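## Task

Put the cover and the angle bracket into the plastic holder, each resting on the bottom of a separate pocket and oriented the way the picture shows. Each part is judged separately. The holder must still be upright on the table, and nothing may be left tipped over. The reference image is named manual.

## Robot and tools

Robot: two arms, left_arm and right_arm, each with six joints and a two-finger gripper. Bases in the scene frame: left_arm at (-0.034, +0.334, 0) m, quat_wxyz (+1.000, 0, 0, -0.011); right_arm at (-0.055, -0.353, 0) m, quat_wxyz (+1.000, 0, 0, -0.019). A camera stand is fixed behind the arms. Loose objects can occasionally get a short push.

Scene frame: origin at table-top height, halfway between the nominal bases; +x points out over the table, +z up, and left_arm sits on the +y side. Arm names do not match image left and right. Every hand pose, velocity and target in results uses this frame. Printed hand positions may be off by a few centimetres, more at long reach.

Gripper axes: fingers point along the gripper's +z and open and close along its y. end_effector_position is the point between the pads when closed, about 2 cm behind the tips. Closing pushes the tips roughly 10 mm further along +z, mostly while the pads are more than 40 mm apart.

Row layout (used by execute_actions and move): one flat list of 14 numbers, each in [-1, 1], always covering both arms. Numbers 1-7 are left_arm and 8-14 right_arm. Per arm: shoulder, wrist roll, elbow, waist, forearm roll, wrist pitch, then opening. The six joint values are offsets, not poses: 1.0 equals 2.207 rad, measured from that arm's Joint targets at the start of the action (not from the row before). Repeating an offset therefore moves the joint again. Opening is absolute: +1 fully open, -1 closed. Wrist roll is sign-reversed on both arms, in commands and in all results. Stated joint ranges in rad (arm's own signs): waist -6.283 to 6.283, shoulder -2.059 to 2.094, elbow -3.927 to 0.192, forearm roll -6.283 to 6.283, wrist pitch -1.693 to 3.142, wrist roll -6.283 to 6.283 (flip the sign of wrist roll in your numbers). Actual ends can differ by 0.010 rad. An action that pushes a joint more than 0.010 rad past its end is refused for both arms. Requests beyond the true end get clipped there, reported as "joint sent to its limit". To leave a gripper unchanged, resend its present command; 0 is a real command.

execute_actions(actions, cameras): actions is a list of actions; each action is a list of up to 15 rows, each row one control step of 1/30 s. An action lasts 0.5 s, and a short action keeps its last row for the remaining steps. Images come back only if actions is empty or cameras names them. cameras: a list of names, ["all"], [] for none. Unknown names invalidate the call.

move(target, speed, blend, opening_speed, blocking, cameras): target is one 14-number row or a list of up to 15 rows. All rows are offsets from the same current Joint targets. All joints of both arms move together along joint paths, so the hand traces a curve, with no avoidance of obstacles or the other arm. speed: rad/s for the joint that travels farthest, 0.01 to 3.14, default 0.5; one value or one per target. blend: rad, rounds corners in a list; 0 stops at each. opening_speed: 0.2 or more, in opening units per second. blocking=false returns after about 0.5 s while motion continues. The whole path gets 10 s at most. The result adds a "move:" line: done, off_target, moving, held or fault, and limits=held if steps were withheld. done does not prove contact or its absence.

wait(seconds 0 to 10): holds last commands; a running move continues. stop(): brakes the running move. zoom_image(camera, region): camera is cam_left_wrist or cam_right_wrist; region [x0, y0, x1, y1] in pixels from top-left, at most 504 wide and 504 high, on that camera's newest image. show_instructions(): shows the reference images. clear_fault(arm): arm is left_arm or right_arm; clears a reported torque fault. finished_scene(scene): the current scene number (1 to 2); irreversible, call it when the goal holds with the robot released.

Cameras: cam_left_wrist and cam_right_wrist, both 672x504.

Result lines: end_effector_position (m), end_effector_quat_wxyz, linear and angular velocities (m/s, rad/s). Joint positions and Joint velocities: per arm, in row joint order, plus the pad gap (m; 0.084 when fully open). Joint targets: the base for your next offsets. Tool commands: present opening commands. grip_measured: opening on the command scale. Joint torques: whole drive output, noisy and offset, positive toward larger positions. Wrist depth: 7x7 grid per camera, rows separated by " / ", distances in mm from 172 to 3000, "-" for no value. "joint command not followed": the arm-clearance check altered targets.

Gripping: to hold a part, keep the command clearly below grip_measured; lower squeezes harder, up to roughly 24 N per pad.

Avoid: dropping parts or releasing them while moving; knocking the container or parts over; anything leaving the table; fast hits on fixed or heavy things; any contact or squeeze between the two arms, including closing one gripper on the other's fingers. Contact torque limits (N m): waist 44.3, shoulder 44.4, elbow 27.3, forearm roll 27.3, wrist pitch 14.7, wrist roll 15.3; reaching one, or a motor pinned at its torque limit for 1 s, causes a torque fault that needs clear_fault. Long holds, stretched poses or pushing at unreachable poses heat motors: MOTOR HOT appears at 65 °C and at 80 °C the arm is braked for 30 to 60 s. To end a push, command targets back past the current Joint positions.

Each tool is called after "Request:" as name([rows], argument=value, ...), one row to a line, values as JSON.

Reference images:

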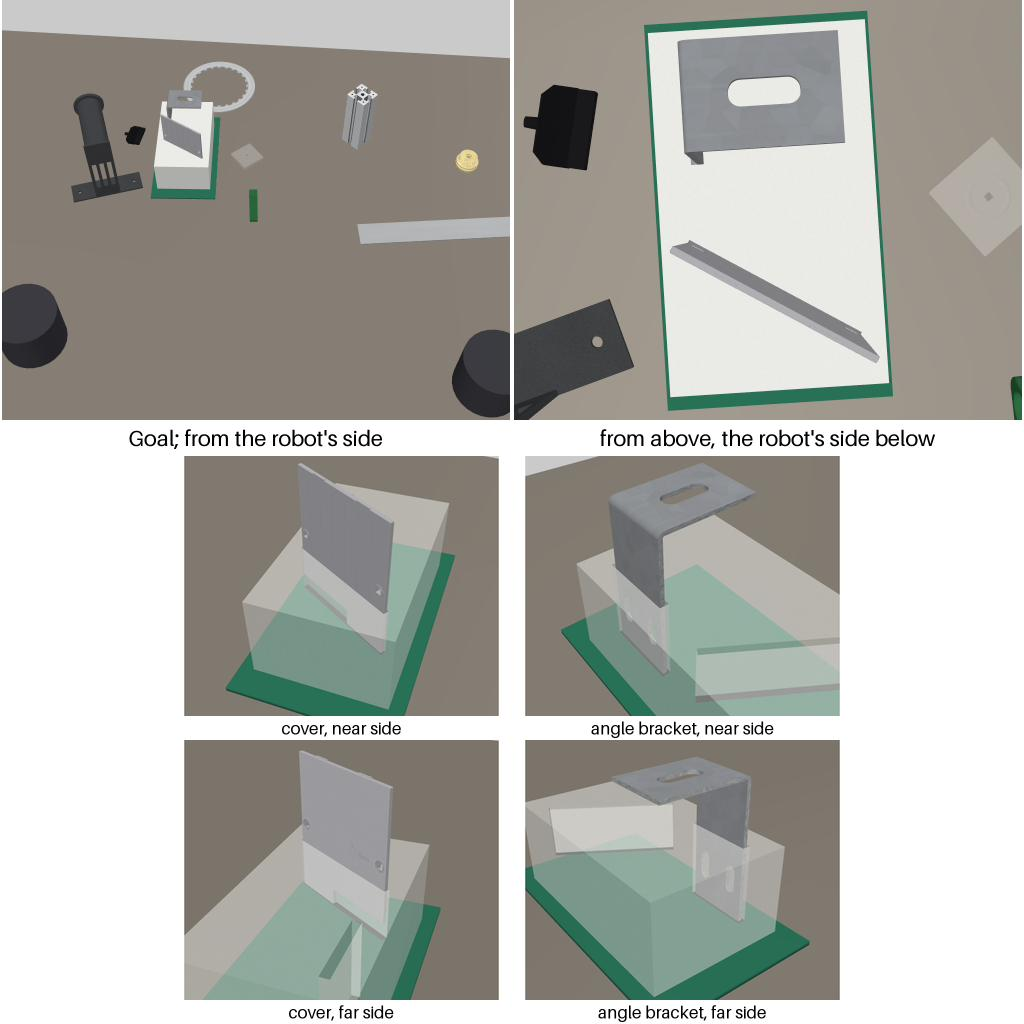

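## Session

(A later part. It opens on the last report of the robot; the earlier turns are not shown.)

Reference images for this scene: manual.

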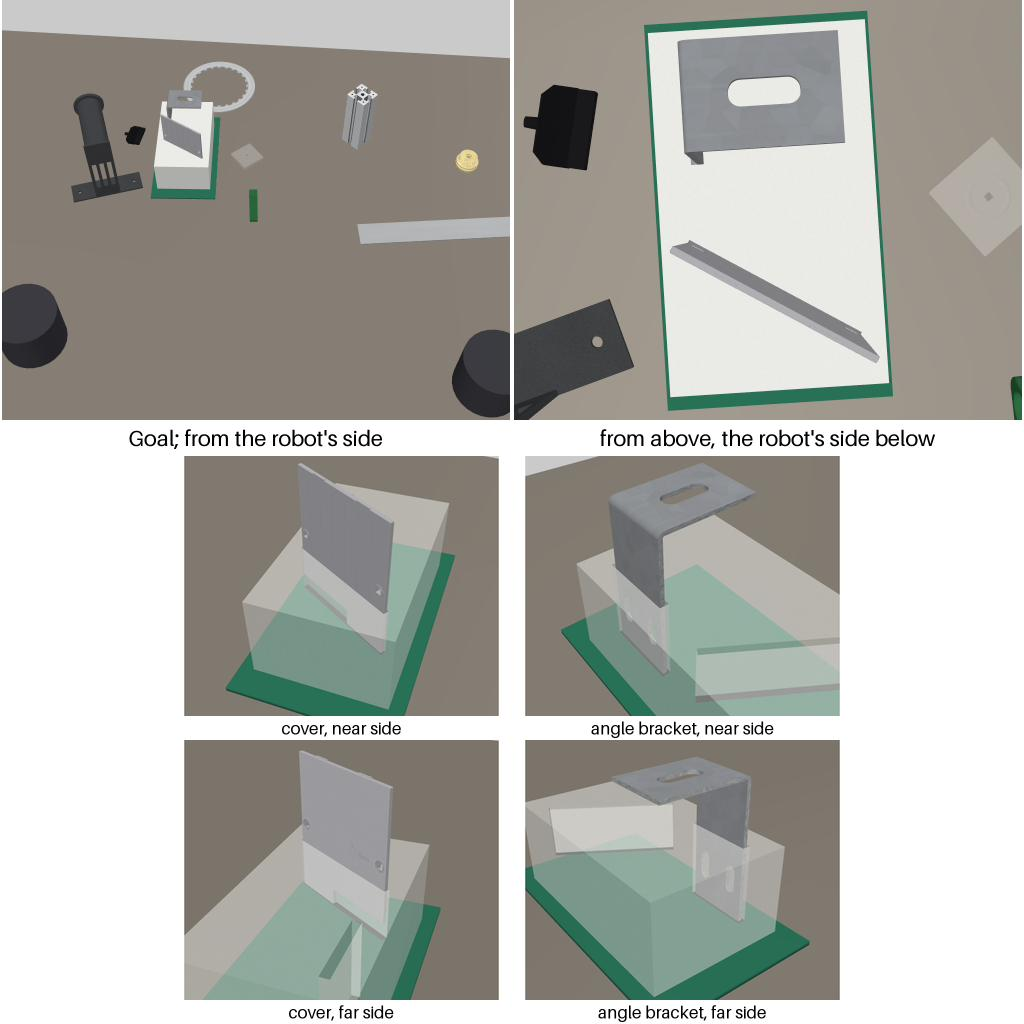

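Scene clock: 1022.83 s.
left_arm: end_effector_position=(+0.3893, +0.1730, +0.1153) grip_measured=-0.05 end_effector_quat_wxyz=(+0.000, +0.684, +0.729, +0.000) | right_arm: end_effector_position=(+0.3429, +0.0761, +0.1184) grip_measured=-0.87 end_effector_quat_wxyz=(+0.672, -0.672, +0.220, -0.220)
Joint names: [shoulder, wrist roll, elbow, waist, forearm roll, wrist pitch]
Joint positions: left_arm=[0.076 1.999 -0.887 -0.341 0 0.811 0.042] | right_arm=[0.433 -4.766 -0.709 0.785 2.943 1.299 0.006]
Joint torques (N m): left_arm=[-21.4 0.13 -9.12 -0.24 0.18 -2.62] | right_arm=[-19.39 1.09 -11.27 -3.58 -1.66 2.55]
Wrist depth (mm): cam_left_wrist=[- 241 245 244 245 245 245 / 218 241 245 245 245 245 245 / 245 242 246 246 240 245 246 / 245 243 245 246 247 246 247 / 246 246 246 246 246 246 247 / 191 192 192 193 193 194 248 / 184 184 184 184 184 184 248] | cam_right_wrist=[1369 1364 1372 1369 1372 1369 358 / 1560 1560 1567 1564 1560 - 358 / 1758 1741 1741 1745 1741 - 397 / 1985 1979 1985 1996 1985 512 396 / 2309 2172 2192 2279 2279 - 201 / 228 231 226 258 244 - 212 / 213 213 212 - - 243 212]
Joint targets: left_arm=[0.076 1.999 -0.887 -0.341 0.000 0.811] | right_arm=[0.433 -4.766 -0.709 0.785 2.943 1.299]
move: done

Request:
move(target=[0.0025,0,0.0014,0,0,-0.0039,-0.85,0,0,0,0,0,0,-0.85], speed=0.03)

Request:
move(target=[0.0017,0,0.0009,0,0,-0.0026,-0.85,0,0,0,0,0,0,-0.85], speed=0.03)

Scene clock: 1025.97 s.
left_arm: end_effector_position=(+0.3893, +0.1730, +0.1123) grip_measured=-0.05 end_effector_quat_wxyz=(+0.000, +0.684, +0.729, +0.000) | right_arm: end_effector_position=(+0.3429, +0.0761, +0.1184) grip_measured=-0.87 end_effector_quat_wxyz=(+0.672, -0.672, +0.220, -0.220)
Joint names: [shoulder, wrist roll, elbow, waist, forearm roll, wrist pitch]
Joint positions: left_arm=[0.082 1.999 -0.884 -0.341 0 0.802 0.042] | right_arm=[0.433 -4.766 -0.709 0.785 2.943 1.299 0.006]
Joint torques (N m): left_arm=[-21.23 0.16 -9.18 -0.5 0.22 -2.82] | right_arm=[-19.34 1.03 -11.21 -3.52 -1.48 2.47]
Wrist depth (mm): cam_left_wrist=[- 238 241 242 242 242 242 / 219 239 242 242 242 242 243 / 242 239 242 242 236 243 243 / 243 242 243 243 243 243 243 / 243 243 243 243 244 243 244 / 191 192 193 193 193 194 244 / 181 181 181 181 181 181 245] | cam_right_wrist=[1366 1369 1375 1366 1369 1364 358 / 1560 1557 1564 1557 1557 - 358 / 1758 1745 1763 1741 1741 - 397 / 1996 1991 1985 1985 1985 513 397 / 2264 2185 2158 2279 2279 - 201 / 229 232 227 249 244 200 212 / 212 212 212 - - 243 212]
Joint targets: left_arm=[0.082 1.999 -0.884 -0.341 0.000 0.802] | right_arm=[0.433 -4.766 -0.709 0.785 2.943 1.299]
move: done

Scene clock: 1026.67 s.
left_arm: end_effector_position=(+0.3893, +0.1730, +0.1102) grip_measured=-0.05 end_effector_quat_wxyz=(+0.000, +0.684, +0.729, +0.000) | right_arm: end_effector_position=(+0.3429, +0.0761, +0.1184) grip_measured=-0.87 end_effector_quat_wxyz=(+0.672, -0.672, +0.220, -0.220)
Joint names: [shoulder, wrist roll, elbow, waist, forearm roll, wrist pitch]
Joint positions: left_arm=[0.086 1.999 -0.882 -0.341 0 0.796 0.042] | right_arm=[0.433 -4.766 -0.709 0.785 2.943 1.299 0.006]
Joint torques (N m): left_arm=[-21.26 0.14 -9.2 -0.8 0.14 -2.64] | right_arm=[-19.17 0.95 -11.25 -3.35 -1.56 2.33]
Wrist depth (mm): cam_left_wrist=[- 236 240 240 240 240 240 / 219 237 240 240 240 241 241 / 241 237 241 240 235 241 241 / 241 241 241 241 241 241 241 / 241 241 241 241 241 242 242 / 191 192 192 193 193 194 242 / 179 179 179 179 179 179 243] | cam_right_wrist=[1366 1361 1366 1372 1364 1369 358 / 1578 1571 1557 1560 1567 - 358 / 1754 1749 1754 1745 1745 - 398 / 2002 1996 2008 1979 1991 514 397 / 2317 2199 2172 2294 2279 - 201 / 228 231 227 247 243 - 212 / 212 212 213 257 - 243 212]
Joint targets: left_arm=[0.086 1.999 -0.882 -0.341 0.000 0.796] | right_arm=[0.433 -4.766 -0.709 0.785 2.943 1.299]
move: done

Request:
move(target=[0.0017,0,0.0009,0,0,-0.0026,-0.85,0,0,0,0,0,0,-0.85], speed=0.03)

Request:
move(target=[0.0013,0,0.0007,0,0,-0.002,-0.85,0,0,0,0,0,0,-0.85], speed=0.03, cameras=["all"])

Scene clock: 1029.73 s.
left_arm: end_effector_position=(+0.3894, +0.1730, +0.1084) grip_measured=-0.05 end_effector_quat_wxyz=(+0.000, +0.684, +0.729, +0.000) | right_arm: end_effector_position=(+0.3429, +0.0761, +0.1184) grip_measured=-0.87 end_effector_quat_wxyz=(+0.672, -0.672, +0.220, -0.220)
Joint names: [shoulder, wrist roll, elbow, waist, forearm roll, wrist pitch]
Joint positions: left_arm=[0.089 1.999 -0.88 -0.341 0 0.79 0.042] | right_arm=[0.433 -4.766 -0.709 0.785 2.943 1.299 0.006]
Joint torques (N m): left_arm=[-7.35 0.28 -4.09 -0.12 0.21 -2.17] | right_arm=[-19.34 0.88 -11.37 -3.13 -1.73 2.23]
Wrist depth (mm): cam_left_wrist=[- 235 238 238 238 239 239 / 220 235 239 239 239 239 239 / 239 235 239 239 233 240 240 / 239 236 239 239 240 240 240 / 240 240 239 240 239 240 240 / 189 190 191 191 192 192 241 / 178 178 178 178 178 178 242] | cam_right_wrist=[1369 1375 1366 1361 1372 1375 357 / 1560 1557 1564 1557 1567 - 357 / 1749 1736 1749 1749 1745 - 397 / 1991 1996 2002 1985 1974 513 396 / 2294 2199 2172 2172 2309 - 201 / 228 231 226 247 245 - 212 / 212 212 212 215 - 243 212]
Joint targets: left_arm=[0.089 1.999 -0.880 -0.341 0.000 0.790] | right_arm=[0.433 -4.766 -0.709 0.785 2.943 1.299]
move: done

Scene clock: 1030.43 s.
left_arm: end_effector_position=(+0.3892, +0.1730, +0.1067) grip_measured=-0.05 end_effector_quat_wxyz=(+0.000, +0.684, +0.729, +0.000) | right_arm: end_effector_position=(+0.3429, +0.0761, +0.1184) grip_measured=-0.87 end_effector_quat_wxyz=(+0.672, -0.672, +0.220, -0.220)
Joint names: [shoulder, wrist roll, elbow, waist, forearm roll, wrist pitch]
Joint positions: left_arm=[0.092 1.999 -0.878 -0.341 0 0.786 0.042] | right_arm=[0.433 -4.766 -0.709 0.785 2.943 1.299 0.006]
Joint torques (N m): left_arm=[-1.94 0.22 -0.93 0.83 0.16 0.1] | right_arm=[-19.39 0.97 -11.33 -3.04 -1.55 2.12]
Wrist depth (mm): cam_left_wrist=[- 234 236 237 237 237 237 / 220 234 237 237 237 238 238 / 237 234 237 238 231 238 239 / 238 237 238 238 239 238 239 / 238 238 238 238 239 239 239 / 189 189 190 190 191 192 240 / 176 176 176 176 177 177 240] | cam_right_wrist=[1366 1372 1366 1372 1364 1364 358 / 1564 1574 1553 1560 1553 - 357 / 1745 1749 1767 1758 1745 - 397 / 1991 1996 1996 1974 1985 512 397 / 2309 2178 2199 2286 2294 - 201 / 228 231 226 247 245 - 212 / 212 213 212 217 - 243 212]
Joint targets: left_arm=[0.092 1.999 -0.878 -0.341 0.000 0.786] | right_arm=[0.433 -4.766 -0.709 0.785 2.943 1.299]
move: done

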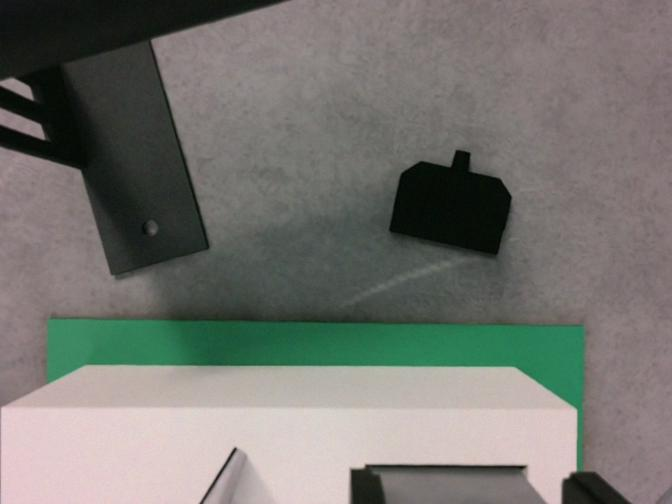

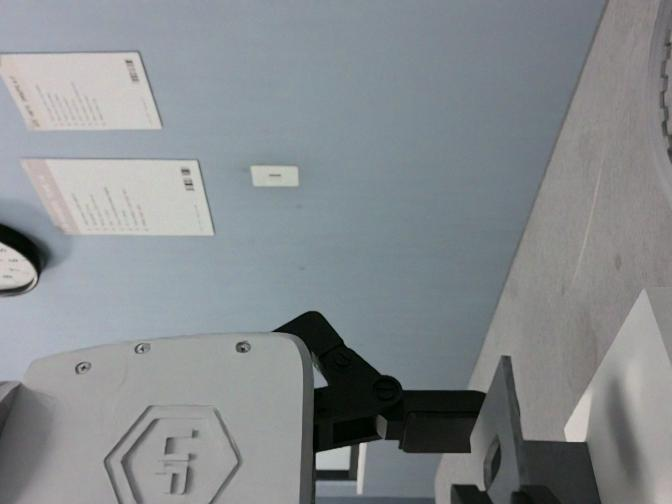

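Request:
move([
  [-0.0012,0,-0.0007,0,0,0.0019,-0.85,0,0,0,0,0,0,-0.85],
  [-0.0012,0,-0.0007,0,0,0.0019,0.19,0,0,0,0,0,0,-0.85],
], speed=0.03, opening_speed=0.5, cameras=["cam_left_wrist"])

Scene clock: 1049.10 s.
left_arm: end_effector_position=(+0.3893, +0.1730, +0.1081) grip_measured=+0.18 end_effector_quat_wxyz=(+0.000, +0.684, +0.729, +0.000) | right_arm: end_effector_position=(+0.3429, +0.0761, +0.1184) grip_measured=-0.87 end_effector_quat_wxyz=(+0.672, -0.672, +0.220, -0.220)
Joint names: [shoulder, wrist roll, elbow, waist, forearm roll, wrist pitch]
Joint positions: left_arm=[0.09 1.999 -0.88 -0.341 0 0.79 0.052] | right_arm=[0.433 -4.766 -0.709 0.785 2.943 1.299 0.006]
Joint torques (N m): left_arm=[-23.96 0.14 -10.01 -0.81 0.26 -2.63] | right_arm=[-19.43 0.87 -11.32 -3.18 -1.17 1.88]
Wrist depth (mm): cam_left_wrist=[- 234 237 238 237 238 238 / 219 234 238 238 238 238 239 / 238 235 238 239 232 239 239 / 238 235 238 239 239 239 239 / 239 239 239 239 240 239 240 / 191 192 193 193 193 195 240 / 177 177 177 177 177 177 241] | cam_right_wrist=[1377 1366 1366 1375 1361 1364 357 / 1564 1557 1567 1557 1567 - 358 / 1745 1745 1749 1749 1749 - 398 / 2002 1991 1991 1985 1979 511 396 / 2309 2192 2199 2172 2302 - 201 / 227 231 227 248 253 - 212 / 213 212 213 214 - 237 212]
Joint targets: left_arm=[0.090 1.999 -0.880 -0.341 0.000 0.790] | right_arm=[0.433 -4.766 -0.709 0.785 2.943 1.299]
move: done
Images, in order (width x height): cam_left_wrist 672x504.

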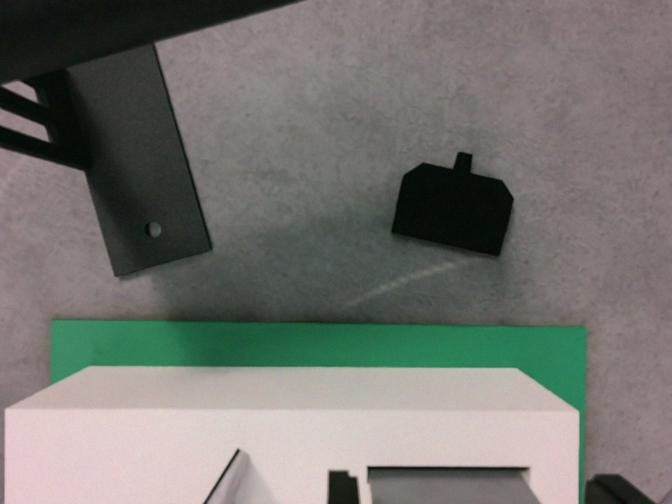

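Request:
move([
  [-0.0100,0,-0.0095,0.0001,0,0.0195,0.19,0,0,0,0,0,0,-0.85],
  [-0.0616,0,-0.0598,0.0005,0,0.1214,0.19,0,0,0,0,0,0,-0.85],
], speed=[0.06,0.25], blend=0.01, cameras=["cam_left_wrist","cam_right_wrist"])

Scene clock: 1053.60 s.
left_arm: end_effector_position=(+0.3896, +0.1735, +0.2017) grip_measured=+0.18 end_effector_quat_wxyz=(+0.000, +0.684, +0.730, +0.000) | right_arm: end_effector_position=(+0.3429, +0.0761, +0.1184) grip_measured=-0.87 end_effector_quat_wxyz=(+0.672, -0.672, +0.220, -0.220)
Joint names: [shoulder, wrist roll, elbow, waist, forearm roll, wrist pitch]
Joint positions: left_arm=[-0.046 1.999 -1.012 -0.34 0 1.058 0.052] | right_arm=[0.433 -4.766 -0.709 0.785 2.943 1.299 0.006]
Joint torques (N m): left_arm=[-25.37 -0.01 -10.83 1.79 0.07 -1.22] | right_arm=[-19.14 0.8 -11.36 -3 -1.26 1.92]
Wrist depth (mm): cam_left_wrist=[211 205 204 206 331 331 331 / 204 209 218 331 331 331 331 / 331 327 331 331 332 332 332 / 331 332 331 332 332 332 332 / 333 329 322 329 330 333 334 / 332 270 270 270 270 334 334 / 333 270 271 271 229 335 335] | cam_right_wrist=[1372 1375 1369 1361 1375 1369 358 / 1567 1560 1567 1560 1553 - 358 / 1763 1745 1745 1754 1749 - 396 / 1996 1996 2008 2002 1974 513 397 / 2112 2309 2294 2286 2271 - 200 / 246 257 2749 2886 2706 - 212 / - - - - - 237 212]
Joint targets: left_arm=[-0.046 1.999 -1.012 -0.340 0.000 1.058] | right_arm=[0.433 -4.766 -0.709 0.785 2.943 1.299]
move: done

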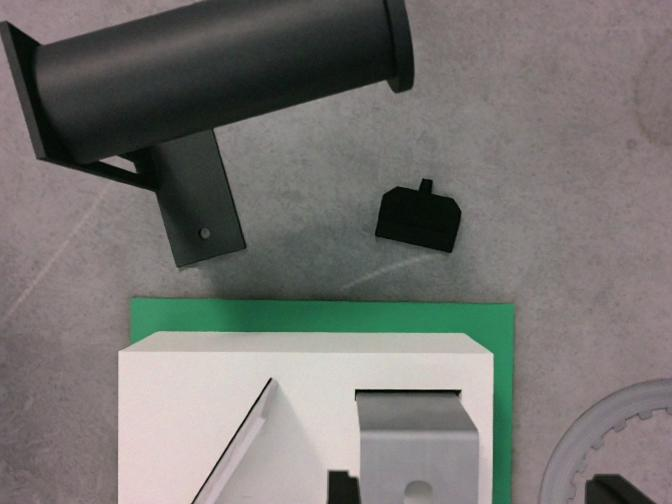

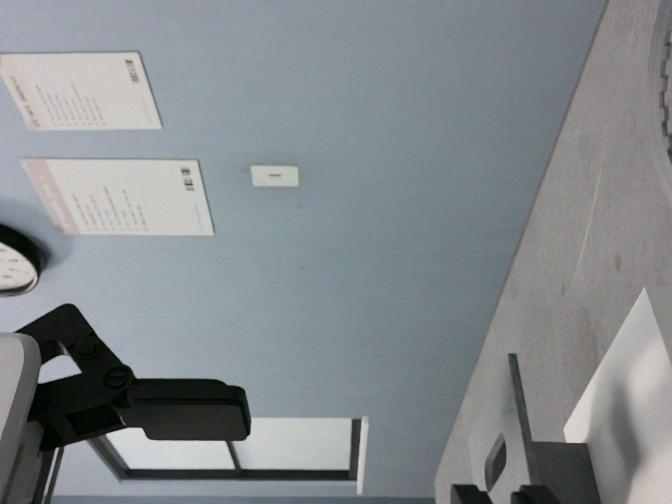

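Request:
zoom_image(camera="cam_left_wrist", region=[110, 280, 530, 504])

Request:
zoom_image(camera="cam_right_wrist", region=[420, 280, 672, 504])

Scaled by 1.200 from the camera's 672x504 image, which has a finer 960x720 frame.

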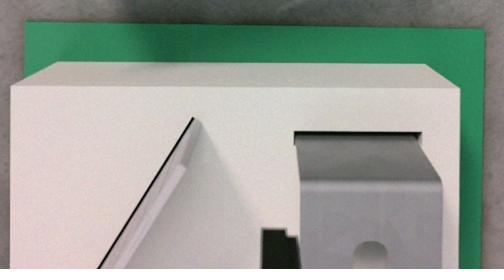

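Scaled by 2.000 from the camera's 672x504 image, which has a finer 960x720 frame.

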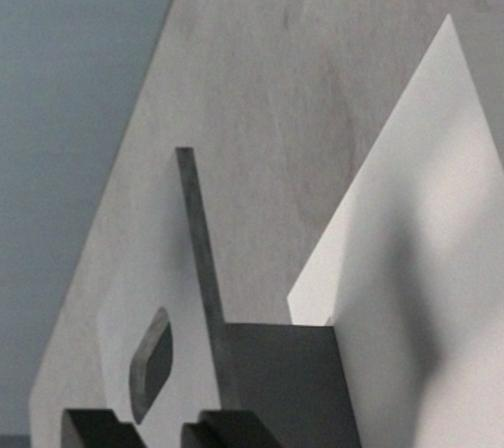

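Request:
finished_scene(scene=2)

The scene is finished: the task was done.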